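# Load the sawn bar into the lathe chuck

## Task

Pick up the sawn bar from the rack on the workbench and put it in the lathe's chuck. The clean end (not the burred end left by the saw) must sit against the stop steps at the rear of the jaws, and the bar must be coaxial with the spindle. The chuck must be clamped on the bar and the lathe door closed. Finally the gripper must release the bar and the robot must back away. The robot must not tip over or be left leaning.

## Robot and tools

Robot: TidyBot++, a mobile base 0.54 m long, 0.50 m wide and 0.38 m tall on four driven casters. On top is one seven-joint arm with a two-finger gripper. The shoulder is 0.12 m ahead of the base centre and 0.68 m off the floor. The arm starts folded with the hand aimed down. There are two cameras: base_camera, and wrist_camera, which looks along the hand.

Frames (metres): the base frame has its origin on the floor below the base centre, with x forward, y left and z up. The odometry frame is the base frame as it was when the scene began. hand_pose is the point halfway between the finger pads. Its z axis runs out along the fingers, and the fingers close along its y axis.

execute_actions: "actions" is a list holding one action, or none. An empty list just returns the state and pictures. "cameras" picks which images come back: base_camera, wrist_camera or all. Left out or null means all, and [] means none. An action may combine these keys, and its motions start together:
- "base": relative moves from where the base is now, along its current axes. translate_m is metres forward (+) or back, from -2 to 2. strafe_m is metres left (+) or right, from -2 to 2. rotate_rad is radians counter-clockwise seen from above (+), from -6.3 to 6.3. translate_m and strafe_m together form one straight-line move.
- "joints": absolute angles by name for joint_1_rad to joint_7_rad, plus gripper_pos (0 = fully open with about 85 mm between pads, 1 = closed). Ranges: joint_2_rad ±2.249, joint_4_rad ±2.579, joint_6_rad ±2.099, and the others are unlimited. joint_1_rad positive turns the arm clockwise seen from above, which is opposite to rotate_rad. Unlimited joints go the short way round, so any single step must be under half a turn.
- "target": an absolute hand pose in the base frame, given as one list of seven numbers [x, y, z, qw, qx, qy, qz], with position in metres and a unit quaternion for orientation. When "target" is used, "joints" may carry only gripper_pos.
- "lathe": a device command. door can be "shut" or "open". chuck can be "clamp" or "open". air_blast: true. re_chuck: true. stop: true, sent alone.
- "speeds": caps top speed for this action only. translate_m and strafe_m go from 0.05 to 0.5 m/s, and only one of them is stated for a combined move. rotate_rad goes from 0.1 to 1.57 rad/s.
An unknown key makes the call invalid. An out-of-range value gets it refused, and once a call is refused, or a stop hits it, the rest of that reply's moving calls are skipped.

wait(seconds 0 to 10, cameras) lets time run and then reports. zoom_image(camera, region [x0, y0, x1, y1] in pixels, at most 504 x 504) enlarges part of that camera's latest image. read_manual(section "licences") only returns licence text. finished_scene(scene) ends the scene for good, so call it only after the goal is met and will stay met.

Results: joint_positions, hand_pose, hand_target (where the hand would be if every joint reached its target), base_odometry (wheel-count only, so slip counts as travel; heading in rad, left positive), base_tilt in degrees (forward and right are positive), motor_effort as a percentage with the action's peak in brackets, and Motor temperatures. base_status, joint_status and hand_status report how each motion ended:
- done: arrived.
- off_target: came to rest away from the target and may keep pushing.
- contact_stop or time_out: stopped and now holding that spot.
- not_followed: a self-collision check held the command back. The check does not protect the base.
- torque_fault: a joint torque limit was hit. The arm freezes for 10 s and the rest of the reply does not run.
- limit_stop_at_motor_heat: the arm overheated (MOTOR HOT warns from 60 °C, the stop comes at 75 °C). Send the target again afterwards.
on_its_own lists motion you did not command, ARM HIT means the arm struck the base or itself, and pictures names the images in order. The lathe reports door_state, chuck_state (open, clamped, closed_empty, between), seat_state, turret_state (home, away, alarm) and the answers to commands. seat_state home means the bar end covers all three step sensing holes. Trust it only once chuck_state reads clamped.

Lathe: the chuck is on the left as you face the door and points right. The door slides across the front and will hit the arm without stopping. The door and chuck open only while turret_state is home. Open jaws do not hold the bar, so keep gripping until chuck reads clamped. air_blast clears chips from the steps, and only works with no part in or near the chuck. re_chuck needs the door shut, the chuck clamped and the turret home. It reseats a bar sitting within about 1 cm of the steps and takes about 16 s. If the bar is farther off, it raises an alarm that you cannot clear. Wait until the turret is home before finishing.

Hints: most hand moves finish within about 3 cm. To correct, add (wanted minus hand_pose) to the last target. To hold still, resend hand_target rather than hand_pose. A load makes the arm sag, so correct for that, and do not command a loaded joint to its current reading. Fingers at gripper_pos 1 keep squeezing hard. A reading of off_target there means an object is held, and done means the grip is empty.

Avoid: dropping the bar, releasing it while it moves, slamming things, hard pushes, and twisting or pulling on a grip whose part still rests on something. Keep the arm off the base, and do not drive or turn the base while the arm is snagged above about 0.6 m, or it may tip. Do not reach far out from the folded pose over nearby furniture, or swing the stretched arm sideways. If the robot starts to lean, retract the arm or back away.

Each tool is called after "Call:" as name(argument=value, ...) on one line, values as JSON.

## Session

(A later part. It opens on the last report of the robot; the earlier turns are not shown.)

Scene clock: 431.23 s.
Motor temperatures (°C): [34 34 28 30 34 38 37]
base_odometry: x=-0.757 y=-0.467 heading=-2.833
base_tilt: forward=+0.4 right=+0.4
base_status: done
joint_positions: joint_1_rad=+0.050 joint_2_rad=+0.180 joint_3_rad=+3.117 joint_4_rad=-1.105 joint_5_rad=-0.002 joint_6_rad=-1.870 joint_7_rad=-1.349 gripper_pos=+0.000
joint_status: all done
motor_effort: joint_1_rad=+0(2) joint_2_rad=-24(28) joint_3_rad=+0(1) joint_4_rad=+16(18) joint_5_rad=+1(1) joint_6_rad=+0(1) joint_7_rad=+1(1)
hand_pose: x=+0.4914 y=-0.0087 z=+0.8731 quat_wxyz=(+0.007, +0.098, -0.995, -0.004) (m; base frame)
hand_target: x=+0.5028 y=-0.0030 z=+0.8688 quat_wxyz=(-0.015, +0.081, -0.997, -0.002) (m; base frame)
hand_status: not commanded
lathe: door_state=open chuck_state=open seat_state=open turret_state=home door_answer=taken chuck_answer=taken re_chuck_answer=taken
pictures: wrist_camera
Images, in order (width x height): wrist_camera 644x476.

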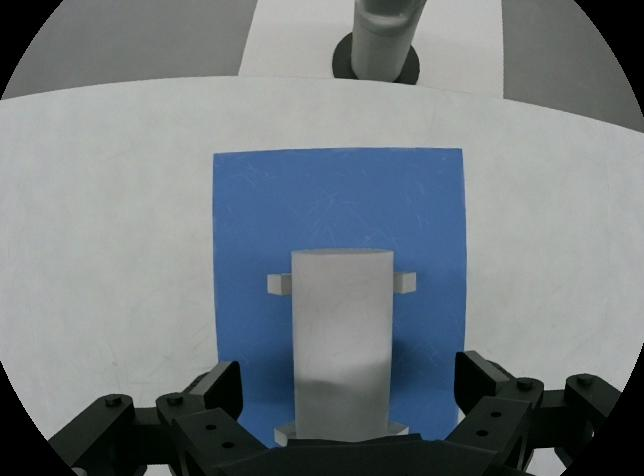

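Call:
execute_actions(actions=[{"base":{"strafe_m":-0.0025},"joints":{"gripper_pos":0.4}}], cameras=[])

Call:
execute_actions(actions=[{"joints":{"gripper_pos":0.8}}], cameras=["wrist_camera"])

Call:
execute_actions(actions=[{"joints":{"joint_2_rad":0.17,"joint_4_rad":-0.95,"joint_6_rad":-1.95}}], cameras=["wrist_camera"])

Scene clock: 438.43 s.
Motor temperatures (°C): [34 34 28 30 34 38 37]
base_odometry: x=-0.758 y=-0.464 heading=-2.833
base_tilt: forward=+0.3 right=+0.6
base_status: done
joint_positions: joint_1_rad=+0.050 joint_2_rad=+0.180 joint_3_rad=+3.117 joint_4_rad=-1.105 joint_5_rad=-0.002 joint_6_rad=-1.870 joint_7_rad=-1.349 gripper_pos=+0.400
joint_status: all done
motor_effort: joint_1_rad=+0(3) joint_2_rad=-24(29) joint_3_rad=+0(2) joint_4_rad=+17(18) joint_5_rad=+0(2) joint_6_rad=+0(1) joint_7_rad=+1(1)
hand_pose: x=+0.4914 y=-0.0085 z=+0.8732 quat_wxyz=(+0.006, +0.098, -0.995, -0.004) (m; base frame)
hand_target: x=+0.5028 y=-0.0030 z=+0.8688 quat_wxyz=(-0.015, +0.081, -0.997, -0.002) (m; base frame)
hand_status: not commanded
lathe: door_state=open chuck_state=open seat_state=open turret_state=home door_answer=taken chuck_answer=taken re_chuck_answer=taken
pictures: none
No camera images: "cameras" was empty.

Scene clock: 439.20 s.
Motor temperatures (°C): [34 34 28 30 34 38 37]
base_odometry: x=-0.758 y=-0.464 heading=-2.833
base_tilt: forward=+0.3 right=+0.4
base_status: not commanded
joint_positions: joint_1_rad=+0.050 joint_2_rad=+0.176 joint_3_rad=+3.117 joint_4_rad=-1.106 joint_5_rad=-0.001 joint_6_rad=-1.866 joint_7_rad=-1.351 gripper_pos=+0.608
joint_status: gripper_pos off_target (ended at +0.608, target +0.800)
motor_effort: joint_1_rad=-1(2) joint_2_rad=-22(28) joint_3_rad=+0(2) joint_4_rad=+14(19) joint_5_rad=+0(2) joint_6_rad=+0(1) joint_7_rad=+1(2)
hand_pose: x=+0.4915 y=-0.0088 z=+0.8743 quat_wxyz=(+0.003, +0.097, -0.995, -0.003) (m; base frame)
hand_target: x=+0.5028 y=-0.0030 z=+0.8688 quat_wxyz=(-0.015, +0.081, -0.997, -0.002) (m; base frame)
hand_status: not commanded
lathe: door_state=open chuck_state=open seat_state=open turret_state=home door_answer=taken chuck_answer=taken re_chuck_answer=taken
pictures: wrist_camera
Images, in order (width x height): wrist_camera 644x476.

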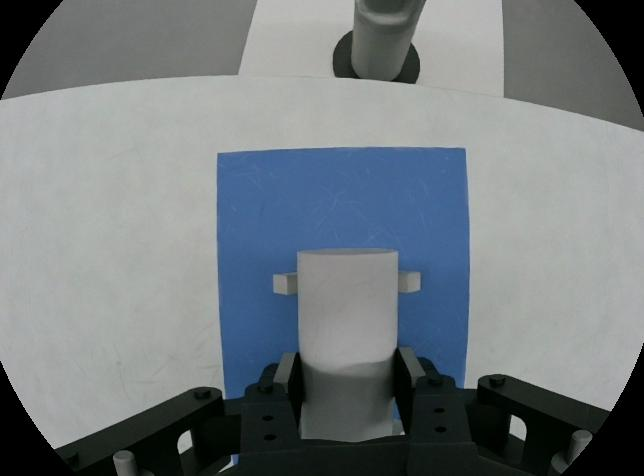

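Scene clock: 440.33 s.
Motor temperatures (°C): [34 34 28 30 34 38 37]
base_odometry: x=-0.758 y=-0.464 heading=-2.833
base_tilt: forward=+0.3 right=+0.5
base_status: not commanded
joint_positions: joint_1_rad=+0.050 joint_2_rad=+0.188 joint_3_rad=+3.117 joint_4_rad=-0.978 joint_5_rad=-0.001 joint_6_rad=-1.897 joint_7_rad=-1.351 gripper_pos=+0.608
joint_status: all done
motor_effort: joint_1_rad=+0(1) joint_2_rad=-27(29) joint_3_rad=+0(1) joint_4_rad=+19(20) joint_5_rad=+0(1) joint_6_rad=+1(2) joint_7_rad=+1(2)
hand_pose: x=+0.5105 y=-0.0095 z=+0.9088 quat_wxyz=(-0.040, +0.097, -0.995, +0.002) (m; base frame)
hand_target: x=+0.4949 y=-0.0033 z=+0.9231 quat_wxyz=(-0.036, +0.081, -0.996, +0.000) (m; base frame)
hand_status: not commanded
lathe: door_state=open chuck_state=open seat_state=open turret_state=home door_answer=taken chuck_answer=taken re_chuck_answer=taken
pictures: wrist_camera
Images, in order (width x height): wrist_camera 644x476.

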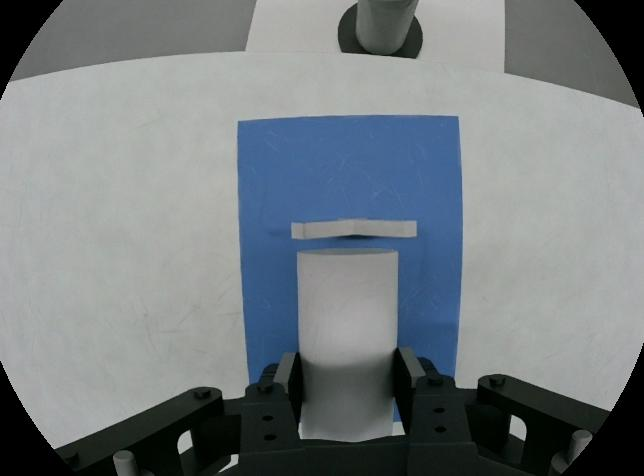

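Call:
execute_actions(actions=[{"joints":{"joint_2_rad":0.17,"joint_4_rad":-0.84,"joint_6_rad":-2.04,"gripper_pos":1.0}}], cameras=[])

Call:
execute_actions(actions=[{"base":{"translate_m":-0.5}}], cameras=[])

Call:
execute_actions(actions=[{"base":{"rotate_rad":3.12},"speeds":{"rotate_rad":1.2},"joints":{"joint_1_rad":-0.01,"joint_2_rad":-0.44,"joint_3_rad":3.145,"joint_4_rad":-2.128,"joint_5_rad":0.0,"joint_6_rad":0.165,"joint_7_rad":-3.14}}], cameras=[])

Call:
execute_actions(actions=[{"base":{"translate_m":0.8,"strafe_m":0.43}}], cameras=["wrist_camera"])

Scene clock: 454.07 s.
Motor temperatures (°C): [34 34 28 30 34 38 37]
base_odometry: x=-0.758 y=-0.464 heading=-2.833
base_tilt: forward=+0.3 right=+0.5
base_status: not commanded
joint_positions: joint_1_rad=+0.050 joint_2_rad=+0.188 joint_3_rad=+3.117 joint_4_rad=-0.868 joint_5_rad=-0.001 joint_6_rad=-1.979 joint_7_rad=-1.351 gripper_pos=+0.608
joint_status: gripper_pos off_target (ended at +0.608, target +1.000); the others done
motor_effort: joint_1_rad=+0(0) joint_2_rad=-26(29) joint_3_rad=+0(1) joint_4_rad=+18(20) joint_5_rad=+0(1) joint_6_rad=+2(2) joint_7_rad=+1(1)
hand_pose: x=+0.5039 y=-0.0095 z=+0.9407 quat_wxyz=(-0.054, +0.097, -0.994, +0.004) (m; base frame)
hand_target: x=+0.4843 y=-0.0035 z=+0.9538 quat_wxyz=(-0.046, +0.081, -0.996, +0.001) (m; base frame)
hand_status: not commanded
lathe: door_state=open chuck_state=open seat_state=open turret_state=home door_answer=taken chuck_answer=taken re_chuck_answer=taken
pictures: none
No camera images: "cameras" was empty.

Scene clock: 456.37 s.
Motor temperatures (°C): [34 34 28 30 34 38 37]
base_odometry: x=-0.281 y=-0.312 heading=-2.833
base_tilt: forward=+0.3 right=+0.4
base_status: done
joint_positions: joint_1_rad=+0.050 joint_2_rad=+0.185 joint_3_rad=+3.117 joint_4_rad=-0.867 joint_5_rad=-0.001 joint_6_rad=-1.990 joint_7_rad=-1.351 gripper_pos=+0.608
joint_status: not commanded
motor_effort: joint_1_rad=+0(1) joint_2_rad=-26(30) joint_3_rad=+0(1) joint_4_rad=+19(19) joint_5_rad=+0(2) joint_6_rad=+1(3) joint_7_rad=+1(1)
hand_pose: x=+0.4998 y=-0.0093 z=+0.9416 quat_wxyz=(-0.050, +0.097, -0.994, +0.003) (m; base frame)
hand_target: x=+0.4843 y=-0.0035 z=+0.9538 quat_wxyz=(-0.046, +0.081, -0.996, +0.001) (m; base frame)
hand_status: not commanded
lathe: door_state=open chuck_state=open seat_state=open turret_state=home door_answer=taken chuck_answer=taken re_chuck_answer=taken
pictures: none
No camera images: "cameras" was empty.

Scene clock: 460.20 s.
Motor temperatures (°C): [34 34 28 30 34 38 37]
base_odometry: x=-0.281 y=-0.312 heading=+0.287
base_tilt: forward=+0.3 right=+0.5
base_status: done
joint_positions: joint_1_rad=-0.006 joint_2_rad=-0.397 joint_3_rad=+3.122 joint_4_rad=-2.122 joint_5_rad=-0.001 joint_6_rad=+0.065 joint_7_rad=-3.089 gripper_pos=+0.608
joint_status: joint_2_rad off_target (ended at -0.397, target -0.440); joint_6_rad off_target (ended at +0.065, target +0.165); the others done
motor_effort: joint_1_rad=+0(3) joint_2_rad=-12(28) joint_3_rad=+0(3) joint_4_rad=+28(29) joint_5_rad=+1(2) joint_6_rad=+13(13) joint_7_rad=+1(2)
hand_pose: x=+0.5767 y=+0.0143 z=+0.9939 quat_wxyz=(-0.486, -0.500, -0.542, -0.469) (m; base frame)
hand_target: x=+0.5629 y=+0.0039 z=+1.0406 quat_wxyz=(-0.510, -0.486, -0.490, -0.514) (m; base frame)
hand_status: not commanded
lathe: door_state=open chuck_state=open seat_state=open turret_state=home door_answer=taken chuck_answer=taken re_chuck_answer=taken
pictures: none
No camera images: "cameras" was empty.

Scene clock: 462.93 s.
Motor temperatures (°C): [34 34 28 30 34 38 37]
base_odometry: x=+0.365 y=+0.327 heading=+0.288
base_tilt: forward=+0.4 right=+0.4
base_status: done
joint_positions: joint_1_rad=-0.006 joint_2_rad=-0.412 joint_3_rad=+3.126 joint_4_rad=-2.125 joint_5_rad=-0.001 joint_6_rad=+0.071 joint_7_rad=-3.090 gripper_pos=+0.608
joint_status: not commanded
motor_effort: joint_1_rad=+0(1) joint_2_rad=-12(15) joint_3_rad=+1(3) joint_4_rad=+28(29) joint_5_rad=+0(1) joint_6_rad=+13(13) joint_7_rad=+0(1)
hand_pose: x=+0.5720 y=+0.0123 z=+1.0003 quat_wxyz=(-0.491, -0.498, -0.537, -0.473) (m; base frame)
hand_target: x=+0.5629 y=+0.0039 z=+1.0406 quat_wxyz=(-0.510, -0.486, -0.490, -0.514) (m; base frame)
hand_status: not commanded
lathe: door_state=open chuck_state=open seat_state=open turret_state=home door_answer=taken chuck_answer=taken re_chuck_answer=taken
pictures: wrist_camera
Images, in order (width x height): wrist_camera 644x476.

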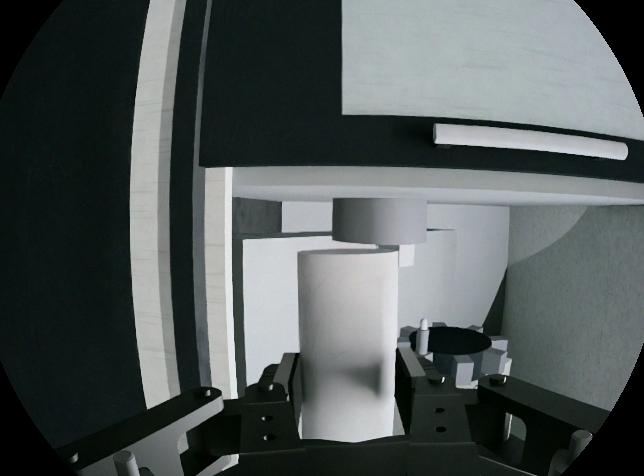

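Call:
execute_actions(actions=[{"base":{"translate_m":0.394,"rotate_rad":-0.007},"speeds":{"translate_m":0.25},"joints":{"joint_2_rad":-0.19,"joint_4_rad":-1.918,"joint_6_rad":0.30,"joint_7_rad":-3.19}}], cameras=["wrist_camera"])

Call:
zoom_image(camera="wrist_camera", region=[180, 100, 520, 400])

Scene clock: 477.77 s.
Motor temperatures (°C): [34 34 28 30 34 39 37]
base_odometry: x=+0.742 y=+0.439 heading=+0.281
base_tilt: forward=+0.3 right=+0.5
base_status: done
joint_positions: joint_1_rad=-0.006 joint_2_rad=-0.164 joint_3_rad=+3.127 joint_4_rad=-1.958 joint_5_rad=-0.001 joint_6_rad=+0.203 joint_7_rad=-3.140 gripper_pos=+0.608
joint_status: joint_4_rad off_target (ended at -1.958, target -1.918); joint_6_rad off_target (ended at +0.203, target +0.300); the others done
motor_effort: joint_1_rad=+0(1) joint_2_rad=-21(24) joint_3_rad=+1(4) joint_4_rad=+28(29) joint_5_rad=+0(1) joint_6_rad=+13(14) joint_7_rad=+1(2)
hand_pose: x=+0.6679 y=+0.0133 z=+1.0211 quat_wxyz=(-0.491, -0.499, -0.511, -0.499) (m; base frame)
hand_target: x=+0.6582 y=+0.0047 z=+1.0901 quat_wxyz=(-0.519, -0.473, -0.453, -0.549) (m; base frame)
hand_status: not commanded
lathe: door_state=open chuck_state=open seat_state=open turret_state=home door_answer=taken chuck_answer=taken re_chuck_answer=taken
pictures: wrist_camera
Images, in order (width x height): wrist_camera 644x476.

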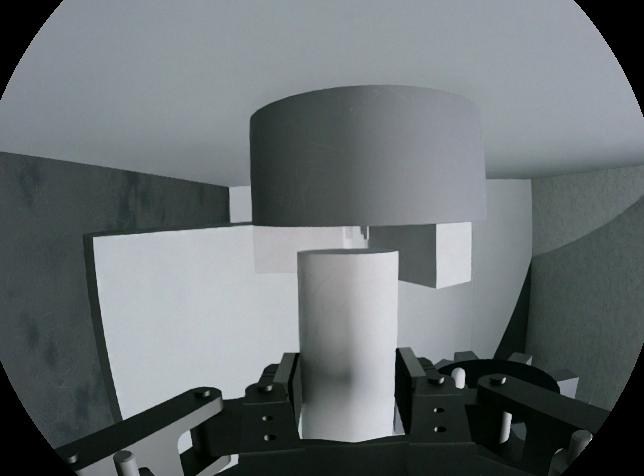

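Scaled by 1.482.

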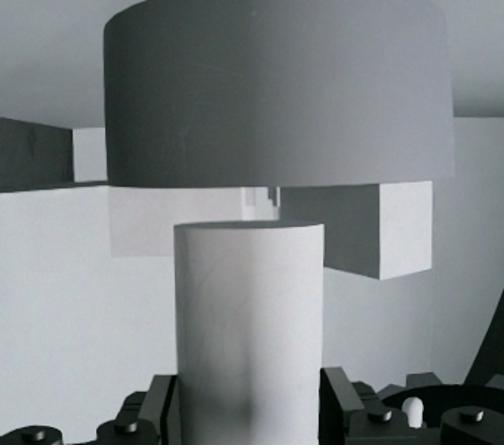

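Call:
zoom_image(camera="wrist_camera", region=[240, 100, 360, 300])

Call:
zoom_image(camera="wrist_camera", region=[380, 100, 500, 300])

Scaled by 2.520.

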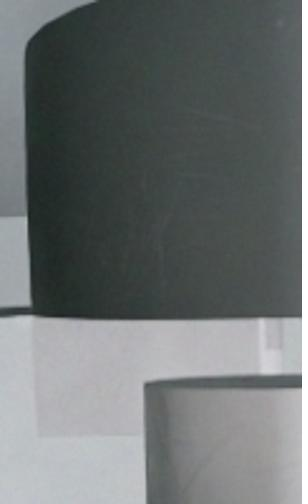

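Scaled by 2.520.

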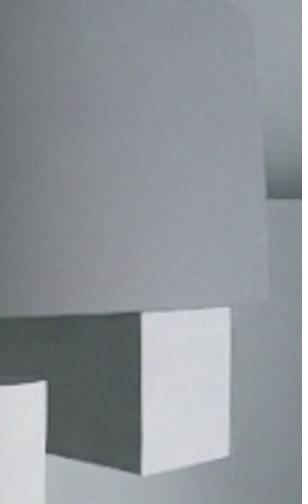

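Call:
execute_actions(actions=[{"base":{"strafe_m":-0.042},"speeds":{"strafe_m":0.15},"joints":{"joint_2_rad":-0.188,"joint_4_rad":-1.877,"joint_6_rad":0.281}}], cameras=["wrist_camera"])

Scene clock: 513.53 s.
Motor temperatures (°C): [34 34 28 30 34 39 37]
base_odometry: x=+0.754 y=+0.398 heading=+0.281
base_tilt: forward=+0.4 right=+0.5
base_status: done
joint_positions: joint_1_rad=-0.007 joint_2_rad=-0.163 joint_3_rad=+3.136 joint_4_rad=-1.912 joint_5_rad=-0.001 joint_6_rad=+0.204 joint_7_rad=-3.140 gripper_pos=+0.608
joint_status: all done
motor_effort: joint_1_rad=+0(2) joint_2_rad=-21(24) joint_3_rad=+1(3) joint_4_rad=+27(29) joint_5_rad=+0(1) joint_6_rad=+13(14) joint_7_rad=+1(1)
hand_pose: x=+0.6710 y=+0.0086 z=+1.0497 quat_wxyz=(-0.504, -0.490, -0.497, -0.509) (m; base frame)
hand_target: x=+0.6597 y=+0.0047 z=+1.1086 quat_wxyz=(-0.524, -0.467, -0.448, -0.554) (m; base frame)
hand_status: not commanded
lathe: door_state=open chuck_state=open seat_state=open turret_state=home door_answer=taken chuck_answer=taken re_chuck_answer=taken
pictures: wrist_camera
Images, in order (width x height): wrist_camera 644x476.

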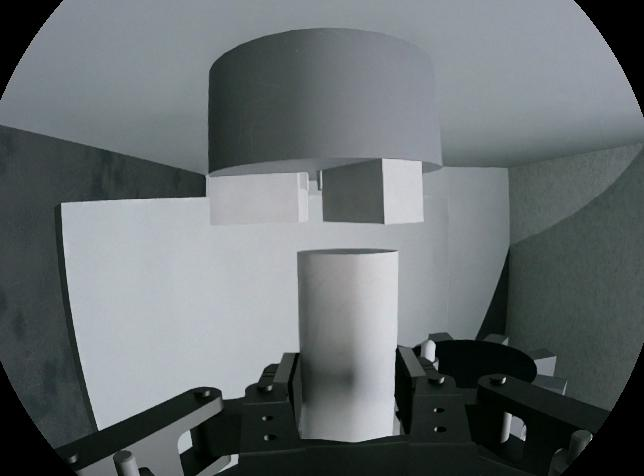

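Call:
execute_actions(actions=[{"base":{"translate_m":0.10,"rotate_rad":0.004},"speeds":{"translate_m":0.15},"joints":{"joint_4_rad":-1.88,"joint_6_rad":0.32}}], cameras=["wrist_camera"])

Call:
zoom_image(camera="wrist_camera", region=[180, 60, 500, 300])

Scene clock: 521.40 s.
Motor temperatures (°C): [34 34 28 31 34 39 37]
base_odometry: x=+0.851 y=+0.426 heading=+0.285
base_tilt: forward=+0.3 right=+0.4
base_status: done
joint_positions: joint_1_rad=-0.007 joint_2_rad=-0.159 joint_3_rad=+3.136 joint_4_rad=-1.910 joint_5_rad=-0.001 joint_6_rad=+0.239 joint_7_rad=-3.140 gripper_pos=+0.608
joint_status: all done
motor_effort: joint_1_rad=+0(1) joint_2_rad=-21(25) joint_3_rad=+1(2) joint_4_rad=+27(29) joint_5_rad=+0(1) joint_6_rad=+13(14) joint_7_rad=+0(1)
hand_pose: x=+0.6722 y=+0.0086 z=+1.0591 quat_wxyz=(-0.511, -0.482, -0.488, -0.517) (m; base frame)
hand_target: x=+0.6576 y=+0.0047 z=+1.1186 quat_wxyz=(-0.532, -0.457, -0.438, -0.562) (m; base frame)
hand_status: not commanded
lathe: door_state=open chuck_state=open seat_state=open turret_state=home door_answer=taken chuck_answer=taken re_chuck_answer=taken
pictures: wrist_camera
Images, in order (width x height): wrist_camera 644x476.

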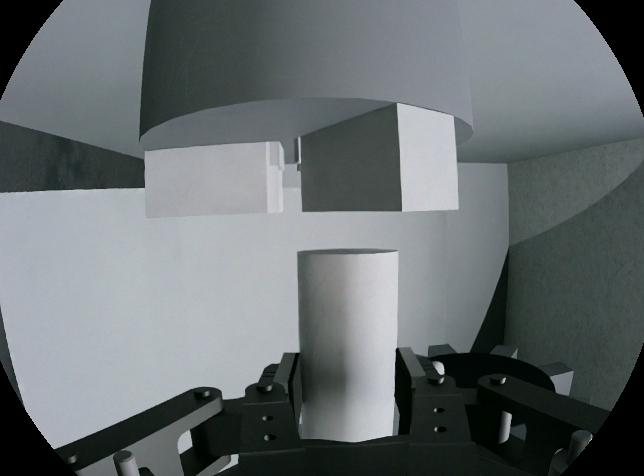

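Scaled by 1.575.

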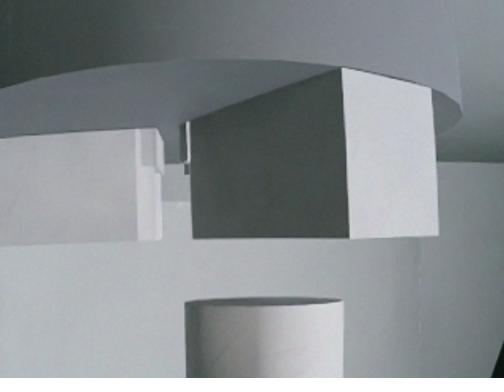

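Call:
execute_actions(actions=[{"joints":{"joint_6_rad":0.20}}], cameras=["wrist_camera"])

Call:
zoom_image(camera="wrist_camera", region=[180, 60, 500, 300])

Scene clock: 526.43 s.
Motor temperatures (°C): [34 34 28 31 34 39 37]
base_odometry: x=+0.851 y=+0.426 heading=+0.285
base_tilt: forward=+0.3 right=+0.5
base_status: not commanded
joint_positions: joint_1_rad=-0.007 joint_2_rad=-0.158 joint_3_rad=+3.136 joint_4_rad=-1.908 joint_5_rad=-0.001 joint_6_rad=+0.167 joint_7_rad=-3.140 gripper_pos=+0.608
joint_status: all done
motor_effort: joint_1_rad=+0(1) joint_2_rad=-21(24) joint_3_rad=+0(1) joint_4_rad=+27(31) joint_5_rad=+1(1) joint_6_rad=+13(15) joint_7_rad=+1(1)
hand_pose: x=+0.6732 y=+0.0086 z=+1.0376 quat_wxyz=(-0.494, -0.500, -0.506, -0.500) (m; base frame)
hand_target: x=+0.6628 y=+0.0047 z=+1.0817 quat_wxyz=(-0.505, -0.490, -0.470, -0.534) (m; base frame)
hand_status: not commanded
lathe: door_state=open chuck_state=open seat_state=open turret_state=home door_answer=taken chuck_answer=taken re_chuck_answer=taken
pictures: wrist_camera
Images, in order (width x height): wrist_camera 644x476.

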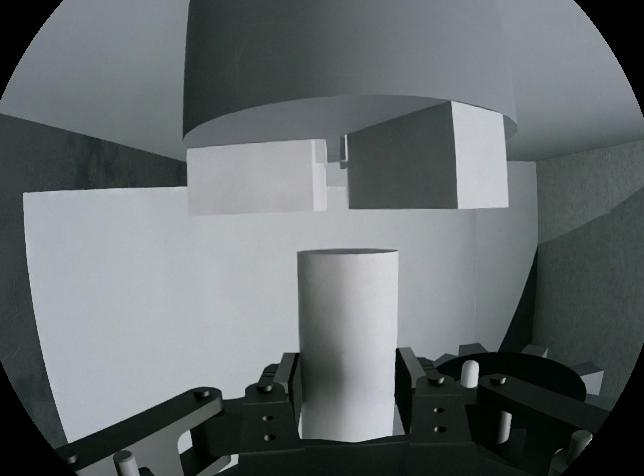

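Scaled by 1.575.

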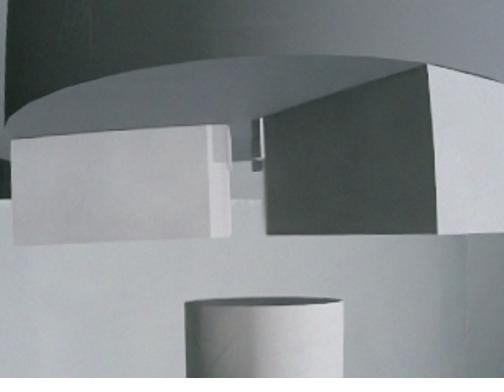

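Call:
execute_actions(actions=[{"base":{"translate_m":0.07},"speeds":{"translate_m":0.1},"joints":{"joint_6_rad":0.20}}], cameras=["wrist_camera"])

Call:
zoom_image(camera="wrist_camera", region=[200, 60, 500, 300])

Scene clock: 551.03 s.
Motor temperatures (°C): [34 34 28 31 34 39 37]
base_odometry: x=+0.918 y=+0.446 heading=+0.285
base_tilt: forward=+0.4 right=+0.5
base_status: done
joint_positions: joint_1_rad=-0.007 joint_2_rad=-0.158 joint_3_rad=+3.136 joint_4_rad=-1.908 joint_5_rad=-0.001 joint_6_rad=+0.167 joint_7_rad=-3.141 gripper_pos=+0.608
joint_status: all done
motor_effort: joint_1_rad=+0(1) joint_2_rad=-22(25) joint_3_rad=+0(1) joint_4_rad=+27(29) joint_5_rad=+0(1) joint_6_rad=+13(13) joint_7_rad=+0(1)
hand_pose: x=+0.6732 y=+0.0086 z=+1.0375 quat_wxyz=(-0.494, -0.500, -0.506, -0.500) (m; base frame)
hand_target: x=+0.6628 y=+0.0047 z=+1.0817 quat_wxyz=(-0.505, -0.490, -0.470, -0.534) (m; base frame)
hand_status: not commanded
lathe: door_state=open chuck_state=open seat_state=open turret_state=home door_answer=taken chuck_answer=taken re_chuck_answer=taken
pictures: wrist_camera
Images, in order (width x height): wrist_camera 644x476.

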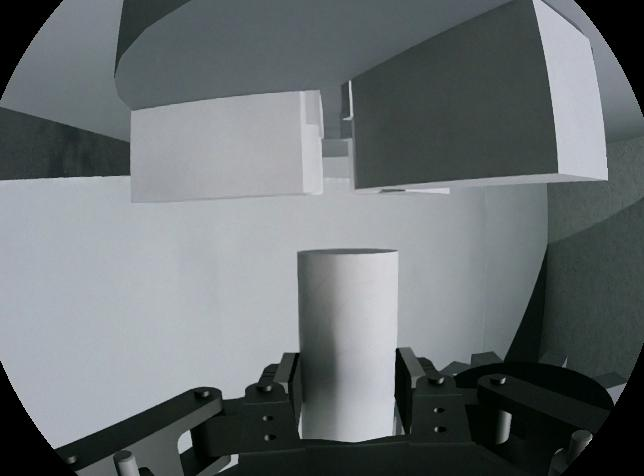

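Scaled by 1.680.

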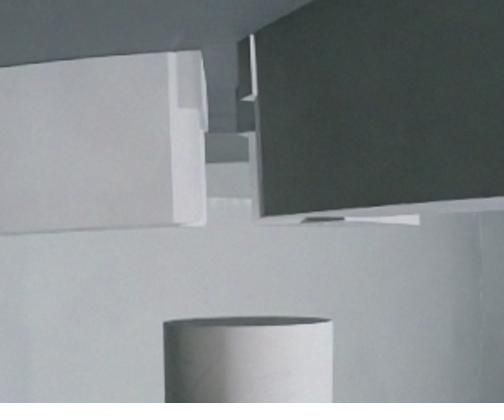

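Call:
execute_actions(actions=[{"base":{"translate_m":0.035},"speeds":{"translate_m":0.1}}], cameras=["wrist_camera"])

Call:
zoom_image(camera="wrist_camera", region=[240, 40, 480, 280])

Scene clock: 564.33 s.
Motor temperatures (°C): [34 34 28 31 34 39 37]
base_odometry: x=+0.952 y=+0.456 heading=+0.284
base_tilt: forward=+0.4 right=+0.5
base_status: done
joint_positions: joint_1_rad=-0.007 joint_2_rad=-0.158 joint_3_rad=+3.136 joint_4_rad=-1.908 joint_5_rad=-0.001 joint_6_rad=+0.167 joint_7_rad=-3.141 gripper_pos=+0.608
joint_status: not commanded
motor_effort: joint_1_rad=+0(1) joint_2_rad=-21(25) joint_3_rad=+1(1) joint_4_rad=+28(29) joint_5_rad=+0(1) joint_6_rad=+13(13) joint_7_rad=+0(1)
hand_pose: x=+0.6733 y=+0.0086 z=+1.0374 quat_wxyz=(-0.494, -0.500, -0.506, -0.500) (m; base frame)
hand_target: x=+0.6628 y=+0.0047 z=+1.0817 quat_wxyz=(-0.505, -0.490, -0.470, -0.534) (m; base frame)
hand_status: not commanded
lathe: door_state=open chuck_state=open seat_state=open turret_state=home door_answer=taken chuck_answer=taken re_chuck_answer=taken
pictures: wrist_camera
Images, in order (width x height): wrist_camera 644x476.

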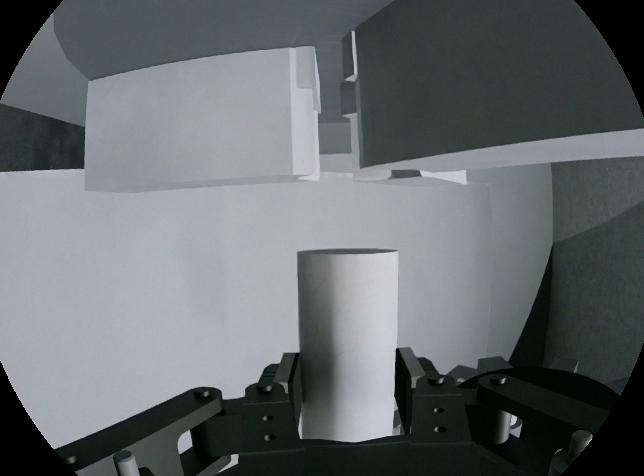

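Scaled by 2.100.

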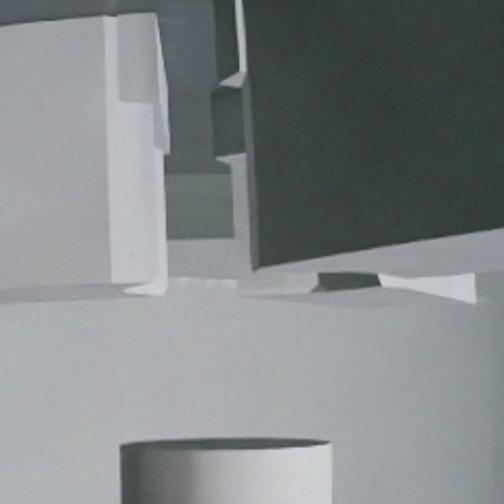

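Call:
execute_actions(actions=[])

Call:
zoom_image(camera="wrist_camera", region=[170, 60, 560, 400])

Scene clock: 583.10 s.
Motor temperatures (°C): [34 34 28 31 34 39 37]
base_odometry: x=+0.952 y=+0.456 heading=+0.284
base_tilt: forward=+0.4 right=+0.4
base_status: done
joint_positions: joint_1_rad=-0.007 joint_2_rad=-0.158 joint_3_rad=+3.136 joint_4_rad=-1.908 joint_5_rad=-0.001 joint_6_rad=+0.167 joint_7_rad=-3.141 gripper_pos=+0.608
joint_status: not commanded
motor_effort: joint_1_rad=+0(1) joint_2_rad=-22(25) joint_3_rad=+1(1) joint_4_rad=+27(29) joint_5_rad=+1(1) joint_6_rad=+13(13) joint_7_rad=+1(1)
hand_pose: x=+0.6733 y=+0.0086 z=+1.0374 quat_wxyz=(-0.494, -0.500, -0.506, -0.500) (m; base frame)
hand_target: x=+0.6628 y=+0.0047 z=+1.0817 quat_wxyz=(-0.505, -0.490, -0.470, -0.534) (m; base frame)
hand_status: not commanded
lathe: door_state=open chuck_state=open seat_state=open turret_state=home door_answer=taken chuck_answer=taken re_chuck_answer=taken
pictures: base_camera, wrist_camera
Images, in order (width x height): base_camera 644x364, wrist_camera 644x476.

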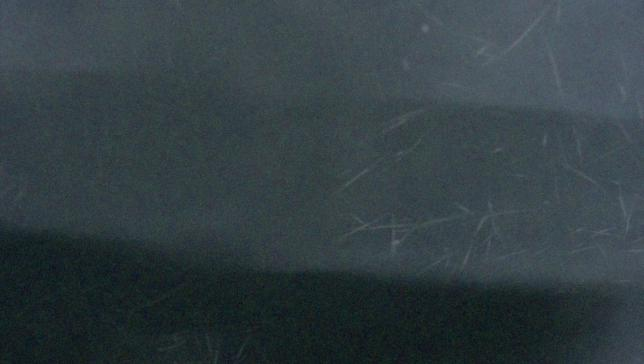

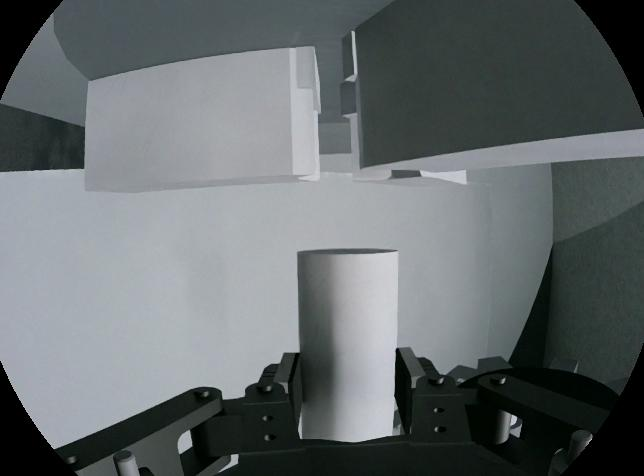

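Scaled by 1.292.

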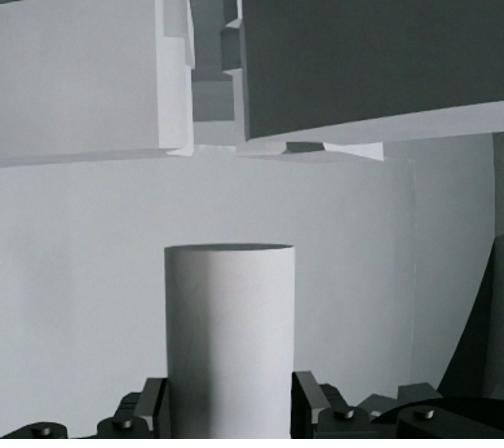

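Call:
zoom_image(camera="wrist_camera", region=[260, 20, 480, 200])

Scaled by 2.291.

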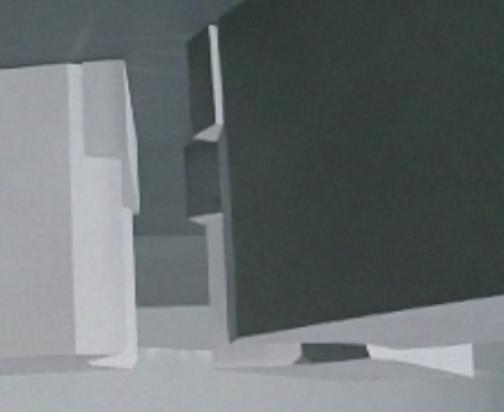

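Call:
execute_actions(actions=[{"base":{"strafe_m":0.02},"speeds":{"strafe_m":0.08}}], cameras=["wrist_camera"])

Call:
zoom_image(camera="wrist_camera", region=[240, 120, 500, 300])

Scene clock: 613.20 s.
Motor temperatures (°C): [34 34 28 31 34 39 37]
base_odometry: x=+0.947 y=+0.475 heading=+0.284
base_tilt: forward=+0.3 right=+0.4
base_status: done
joint_positions: joint_1_rad=-0.010 joint_2_rad=-0.158 joint_3_rad=+3.136 joint_4_rad=-1.908 joint_5_rad=-0.001 joint_6_rad=+0.167 joint_7_rad=-3.141 gripper_pos=+0.608
joint_status: not commanded
motor_effort: joint_1_rad=+0(2) joint_2_rad=-22(22) joint_3_rad=+1(2) joint_4_rad=+28(29) joint_5_rad=+0(1) joint_6_rad=+13(13) joint_7_rad=+1(1)
hand_pose: x=+0.6733 y=+0.0100 z=+1.0374 quat_wxyz=(-0.493, -0.499, -0.507, -0.500) (m; base frame)
hand_target: x=+0.6628 y=+0.0047 z=+1.0817 quat_wxyz=(-0.505, -0.490, -0.470, -0.534) (m; base frame)
hand_status: not commanded
lathe: door_state=open chuck_state=open seat_state=open turret_state=home door_answer=taken chuck_answer=taken re_chuck_answer=taken
pictures: wrist_camera
Images, in order (width x height): wrist_camera 644x476.

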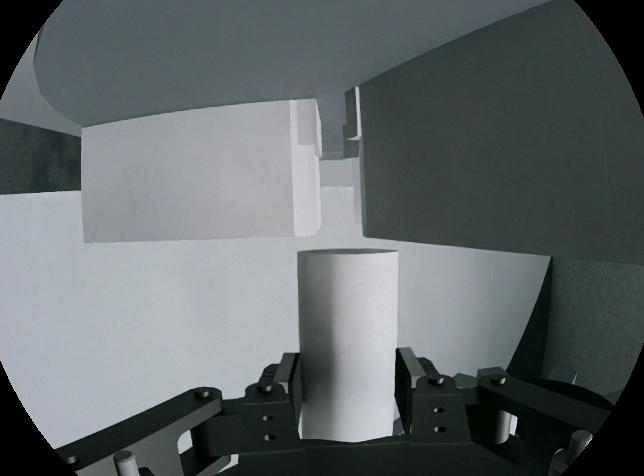

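Scaled by 1.938.

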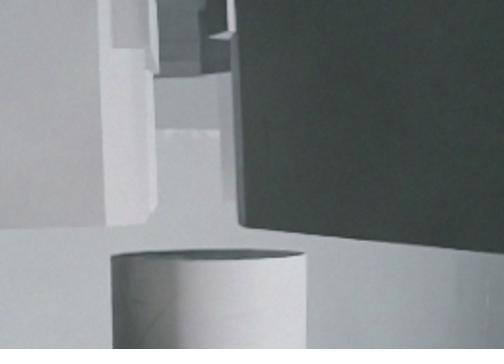

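Call:
zoom_image(camera="wrist_camera", region=[275, 80, 405, 270])

Scaled by 2.653.

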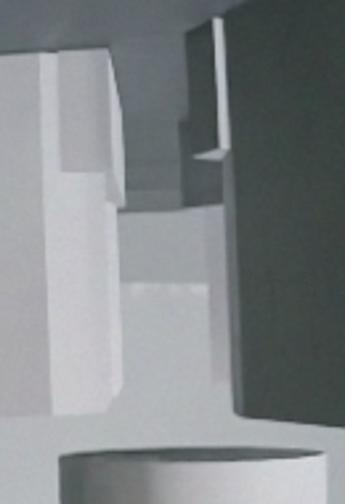

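Call:
execute_actions(actions=[{"base":{"translate_m":0.009},"speeds":{"translate_m":0.05},"joints":{"joint_2_rad":-0.190,"joint_4_rad":-1.858,"joint_6_rad":0.186}}], cameras=["wrist_camera"])

Call:
zoom_image(camera="wrist_camera", region=[275, 80, 405, 270])

Scene clock: 684.83 s.
Motor temperatures (°C): [34 34 28 31 34 39 37]
base_odometry: x=+0.955 y=+0.478 heading=+0.285
base_tilt: forward=+0.4 right=+0.4
base_status: done
joint_positions: joint_1_rad=-0.010 joint_2_rad=-0.157 joint_3_rad=+3.136 joint_4_rad=-1.893 joint_5_rad=-0.001 joint_6_rad=+0.167 joint_7_rad=-3.141 gripper_pos=+0.608
joint_status: all done
motor_effort: joint_1_rad=+0(1) joint_2_rad=-22(24) joint_3_rad=+1(1) joint_4_rad=+27(29) joint_5_rad=+0(1) joint_6_rad=+13(14) joint_7_rad=+1(1)
hand_pose: x=+0.6744 y=+0.0101 z=+1.0467 quat_wxyz=(-0.497, -0.495, -0.503, -0.504) (m; base frame)
hand_target: x=+0.6625 y=+0.0047 z=+1.0921 quat_wxyz=(-0.507, -0.487, -0.467, -0.536) (m; base frame)
hand_status: not commanded
lathe: door_state=open chuck_state=open seat_state=open turret_state=home door_answer=taken chuck_answer=taken re_chuck_answer=taken
pictures: wrist_camera
Images, in order (width x height): wrist_camera 644x476.

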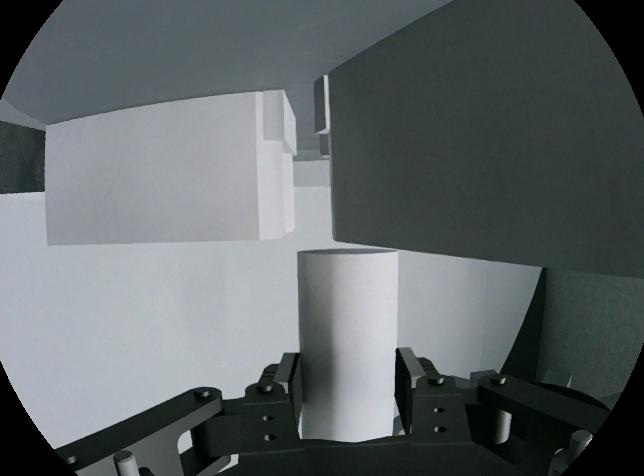

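Scaled by 2.653.

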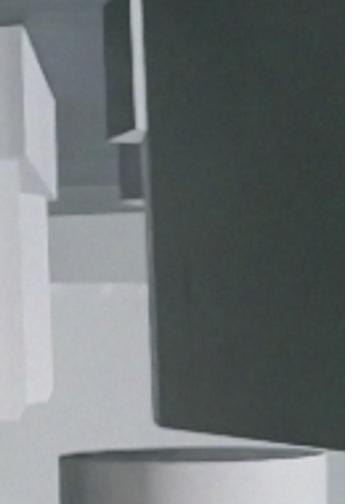

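Call:
execute_actions(actions=[{"base":{"translate_m":-0.004},"speeds":{"translate_m":0.05},"joints":{"joint_2_rad":-0.188,"joint_4_rad":-1.873,"joint_6_rad":0.215}}], cameras=["wrist_camera"])

Call:
zoom_image(camera="wrist_camera", region=[275, 80, 405, 270])

Scene clock: 704.20 s.
Motor temperatures (°C): [34 34 28 31 34 39 37]
base_odometry: x=+0.951 y=+0.476 heading=+0.284
base_tilt: forward=+0.4 right=+0.5
base_status: done
joint_positions: joint_1_rad=-0.010 joint_2_rad=-0.158 joint_3_rad=+3.136 joint_4_rad=-1.893 joint_5_rad=-0.001 joint_6_rad=+0.168 joint_7_rad=-3.141 gripper_pos=+0.608
joint_status: all done
motor_effort: joint_1_rad=+0(1) joint_2_rad=-21(25) joint_3_rad=+0(2) joint_4_rad=+27(29) joint_5_rad=+1(1) joint_6_rad=+13(14) joint_7_rad=+1(1)
hand_pose: x=+0.6742 y=+0.0101 z=+1.0471 quat_wxyz=(-0.497, -0.495, -0.503, -0.505) (m; base frame)
hand_target: x=+0.6624 y=+0.0047 z=+1.0907 quat_wxyz=(-0.510, -0.484, -0.464, -0.539) (m; base frame)
hand_status: not commanded
lathe: door_state=open chuck_state=open seat_state=open turret_state=home door_answer=taken chuck_answer=taken re_chuck_answer=taken
pictures: wrist_camera
Images, in order (width x height): wrist_camera 644x476.

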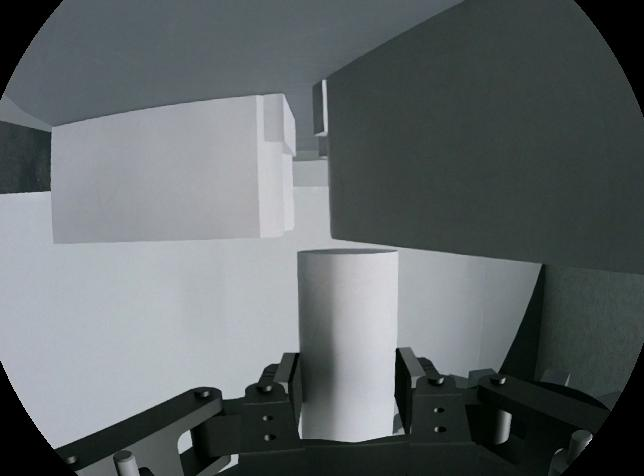

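Scaled by 2.653.

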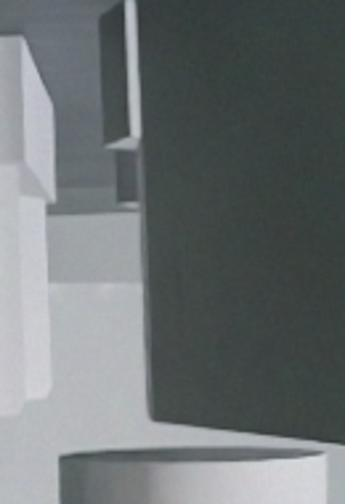

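Call:
execute_actions(actions=[{"joints":{"joint_2_rad":-0.188,"joint_4_rad":-1.893,"joint_6_rad":0.225}}], cameras=["wrist_camera"])

Call:
zoom_image(camera="wrist_camera", region=[275, 80, 405, 270])

Scene clock: 708.50 s.
Motor temperatures (°C): [34 34 28 31 34 39 37]
base_odometry: x=+0.951 y=+0.476 heading=+0.284
base_tilt: forward=+0.4 right=+0.4
base_status: not commanded
joint_positions: joint_1_rad=-0.010 joint_2_rad=-0.158 joint_3_rad=+3.136 joint_4_rad=-1.899 joint_5_rad=-0.001 joint_6_rad=+0.168 joint_7_rad=-3.141 gripper_pos=+0.608
joint_status: all done
motor_effort: joint_1_rad=+0(0) joint_2_rad=-21(22) joint_3_rad=+0(1) joint_4_rad=+27(29) joint_5_rad=+0(1) joint_6_rad=+13(14) joint_7_rad=+1(1)
hand_pose: x=+0.6739 y=+0.0101 z=+1.0436 quat_wxyz=(-0.496, -0.496, -0.504, -0.503) (m; base frame)
hand_target: x=+0.6619 y=+0.0047 z=+1.0813 quat_wxyz=(-0.507, -0.487, -0.467, -0.536) (m; base frame)
hand_status: not commanded
lathe: door_state=open chuck_state=open seat_state=open turret_state=home door_answer=taken chuck_answer=taken re_chuck_answer=taken
pictures: wrist_camera
Images, in order (width x height): wrist_camera 644x476.

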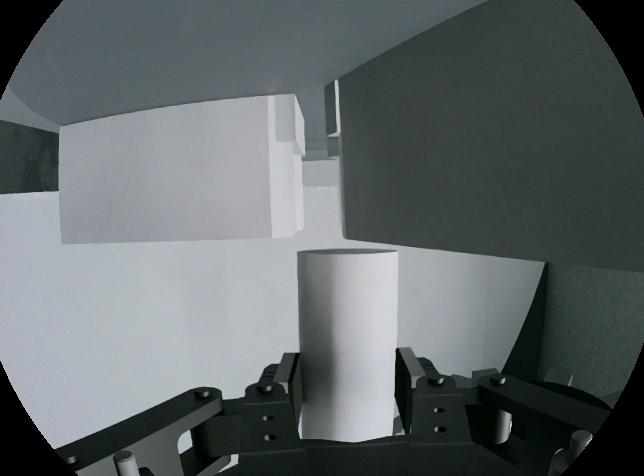

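Scaled by 2.653.

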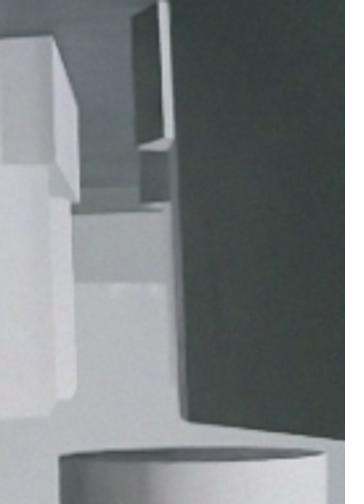

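Call:
execute_actions(actions=[{"base":{"translate_m":-0.006},"speeds":{"translate_m":0.05},"joints":{"joint_2_rad":-0.188,"joint_4_rad":-1.903,"joint_6_rad":0.23}}], cameras=["wrist_camera"])

Call:
zoom_image(camera="wrist_camera", region=[275, 80, 405, 270])

Scene clock: 715.77 s.
Motor temperatures (°C): [34 34 28 31 34 39 37]
base_odometry: x=+0.946 y=+0.475 heading=+0.284
base_tilt: forward=+0.4 right=+0.5
base_status: done
joint_positions: joint_1_rad=-0.010 joint_2_rad=-0.158 joint_3_rad=+3.136 joint_4_rad=-1.903 joint_5_rad=-0.001 joint_6_rad=+0.168 joint_7_rad=-3.141 gripper_pos=+0.608
joint_status: all done
motor_effort: joint_1_rad=+1(1) joint_2_rad=-21(25) joint_3_rad=+1(2) joint_4_rad=+28(29) joint_5_rad=+0(1) joint_6_rad=+13(14) joint_7_rad=+1(1)
hand_pose: x=+0.6734 y=+0.0100 z=+1.0409 quat_wxyz=(-0.495, -0.498, -0.505, -0.502) (m; base frame)
hand_target: x=+0.6616 y=+0.0047 z=+1.0767 quat_wxyz=(-0.506, -0.488, -0.468, -0.535) (m; base frame)
hand_status: not commanded
lathe: door_state=open chuck_state=open seat_state=open turret_state=home door_answer=taken chuck_answer=taken re_chuck_answer=taken
pictures: wrist_camera
Images, in order (width x height): wrist_camera 644x476.

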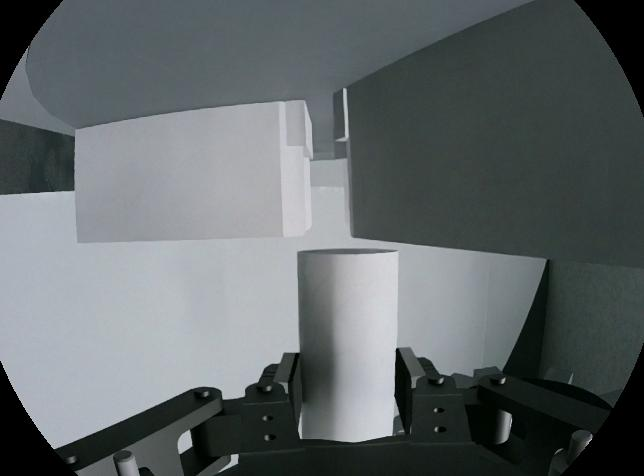

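Scaled by 2.653.

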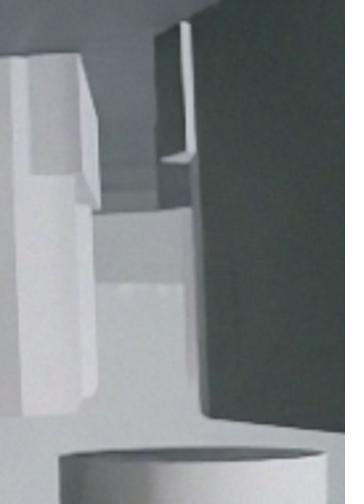

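Call:
execute_actions(actions=[{"base":{"strafe_m":0.006},"speeds":{"strafe_m":0.05}}], cameras=["wrist_camera"])

Call:
zoom_image(camera="wrist_camera", region=[270, 160, 430, 320])

Scene clock: 731.87 s.
Motor temperatures (°C): [34 34 28 31 34 39 37]
base_odometry: x=+0.944 y=+0.481 heading=+0.284
base_tilt: forward=+0.3 right=+0.4
base_status: done
joint_positions: joint_1_rad=-0.010 joint_2_rad=-0.158 joint_3_rad=+3.137 joint_4_rad=-1.903 joint_5_rad=-0.001 joint_6_rad=+0.168 joint_7_rad=-3.141 gripper_pos=+0.608
joint_status: not commanded
motor_effort: joint_1_rad=+0(2) joint_2_rad=-22(23) joint_3_rad=+1(3) joint_4_rad=+27(28) joint_5_rad=+0(2) joint_6_rad=+13(13) joint_7_rad=+1(1)
hand_pose: x=+0.6734 y=+0.0099 z=+1.0409 quat_wxyz=(-0.495, -0.498, -0.505, -0.502) (m; base frame)
hand_target: x=+0.6616 y=+0.0047 z=+1.0767 quat_wxyz=(-0.506, -0.488, -0.468, -0.535) (m; base frame)
hand_status: not commanded
lathe: door_state=open chuck_state=open seat_state=open turret_state=home door_answer=taken chuck_answer=taken re_chuck_answer=taken
pictures: wrist_camera
Images, in order (width x height): wrist_camera 644x476.

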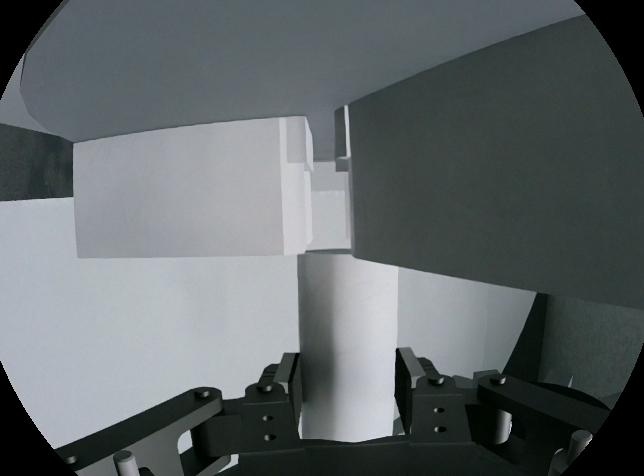

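Scaled by 3.150.

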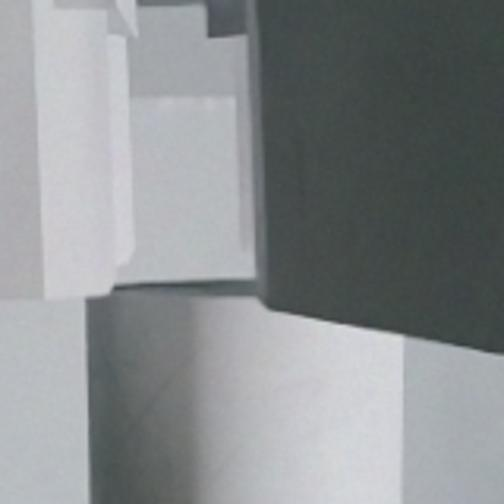

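Call:
execute_actions(actions=[{"base":{"strafe_m":0.006},"speeds":{"strafe_m":0.05}}], cameras=["wrist_camera"])

Call:
zoom_image(camera="wrist_camera", region=[270, 160, 430, 320])

Scene clock: 735.93 s.
Motor temperatures (°C): [34 34 28 31 34 39 37]
base_odometry: x=+0.943 y=+0.487 heading=+0.284
base_tilt: forward=+0.3 right=+0.5
base_status: done
joint_positions: joint_1_rad=-0.007 joint_2_rad=-0.158 joint_3_rad=+3.139 joint_4_rad=-1.903 joint_5_rad=-0.001 joint_6_rad=+0.168 joint_7_rad=-3.141 gripper_pos=+0.608
joint_status: not commanded
motor_effort: joint_1_rad=+0(3) joint_2_rad=-21(23) joint_3_rad=+1(3) joint_4_rad=+28(28) joint_5_rad=+0(1) joint_6_rad=+13(13) joint_7_rad=+1(1)
hand_pose: x=+0.6735 y=+0.0070 z=+1.0409 quat_wxyz=(-0.496, -0.499, -0.504, -0.501) (m; base frame)
hand_target: x=+0.6616 y=+0.0047 z=+1.0767 quat_wxyz=(-0.506, -0.488, -0.468, -0.535) (m; base frame)
hand_status: not commanded
lathe: door_state=open chuck_state=open seat_state=open turret_state=home door_answer=taken chuck_answer=taken re_chuck_answer=taken
pictures: wrist_camera
Images, in order (width x height): wrist_camera 644x476.

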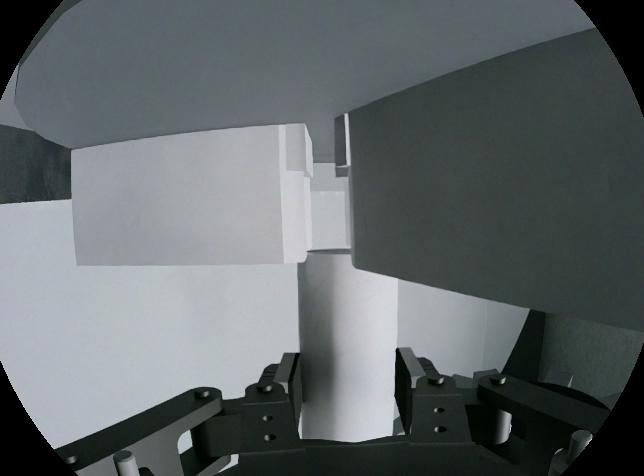

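Scaled by 3.150.

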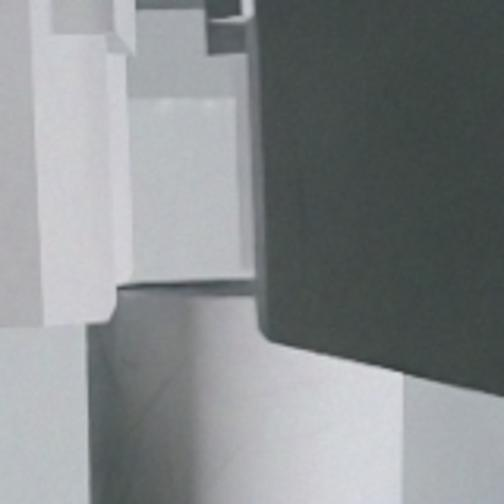

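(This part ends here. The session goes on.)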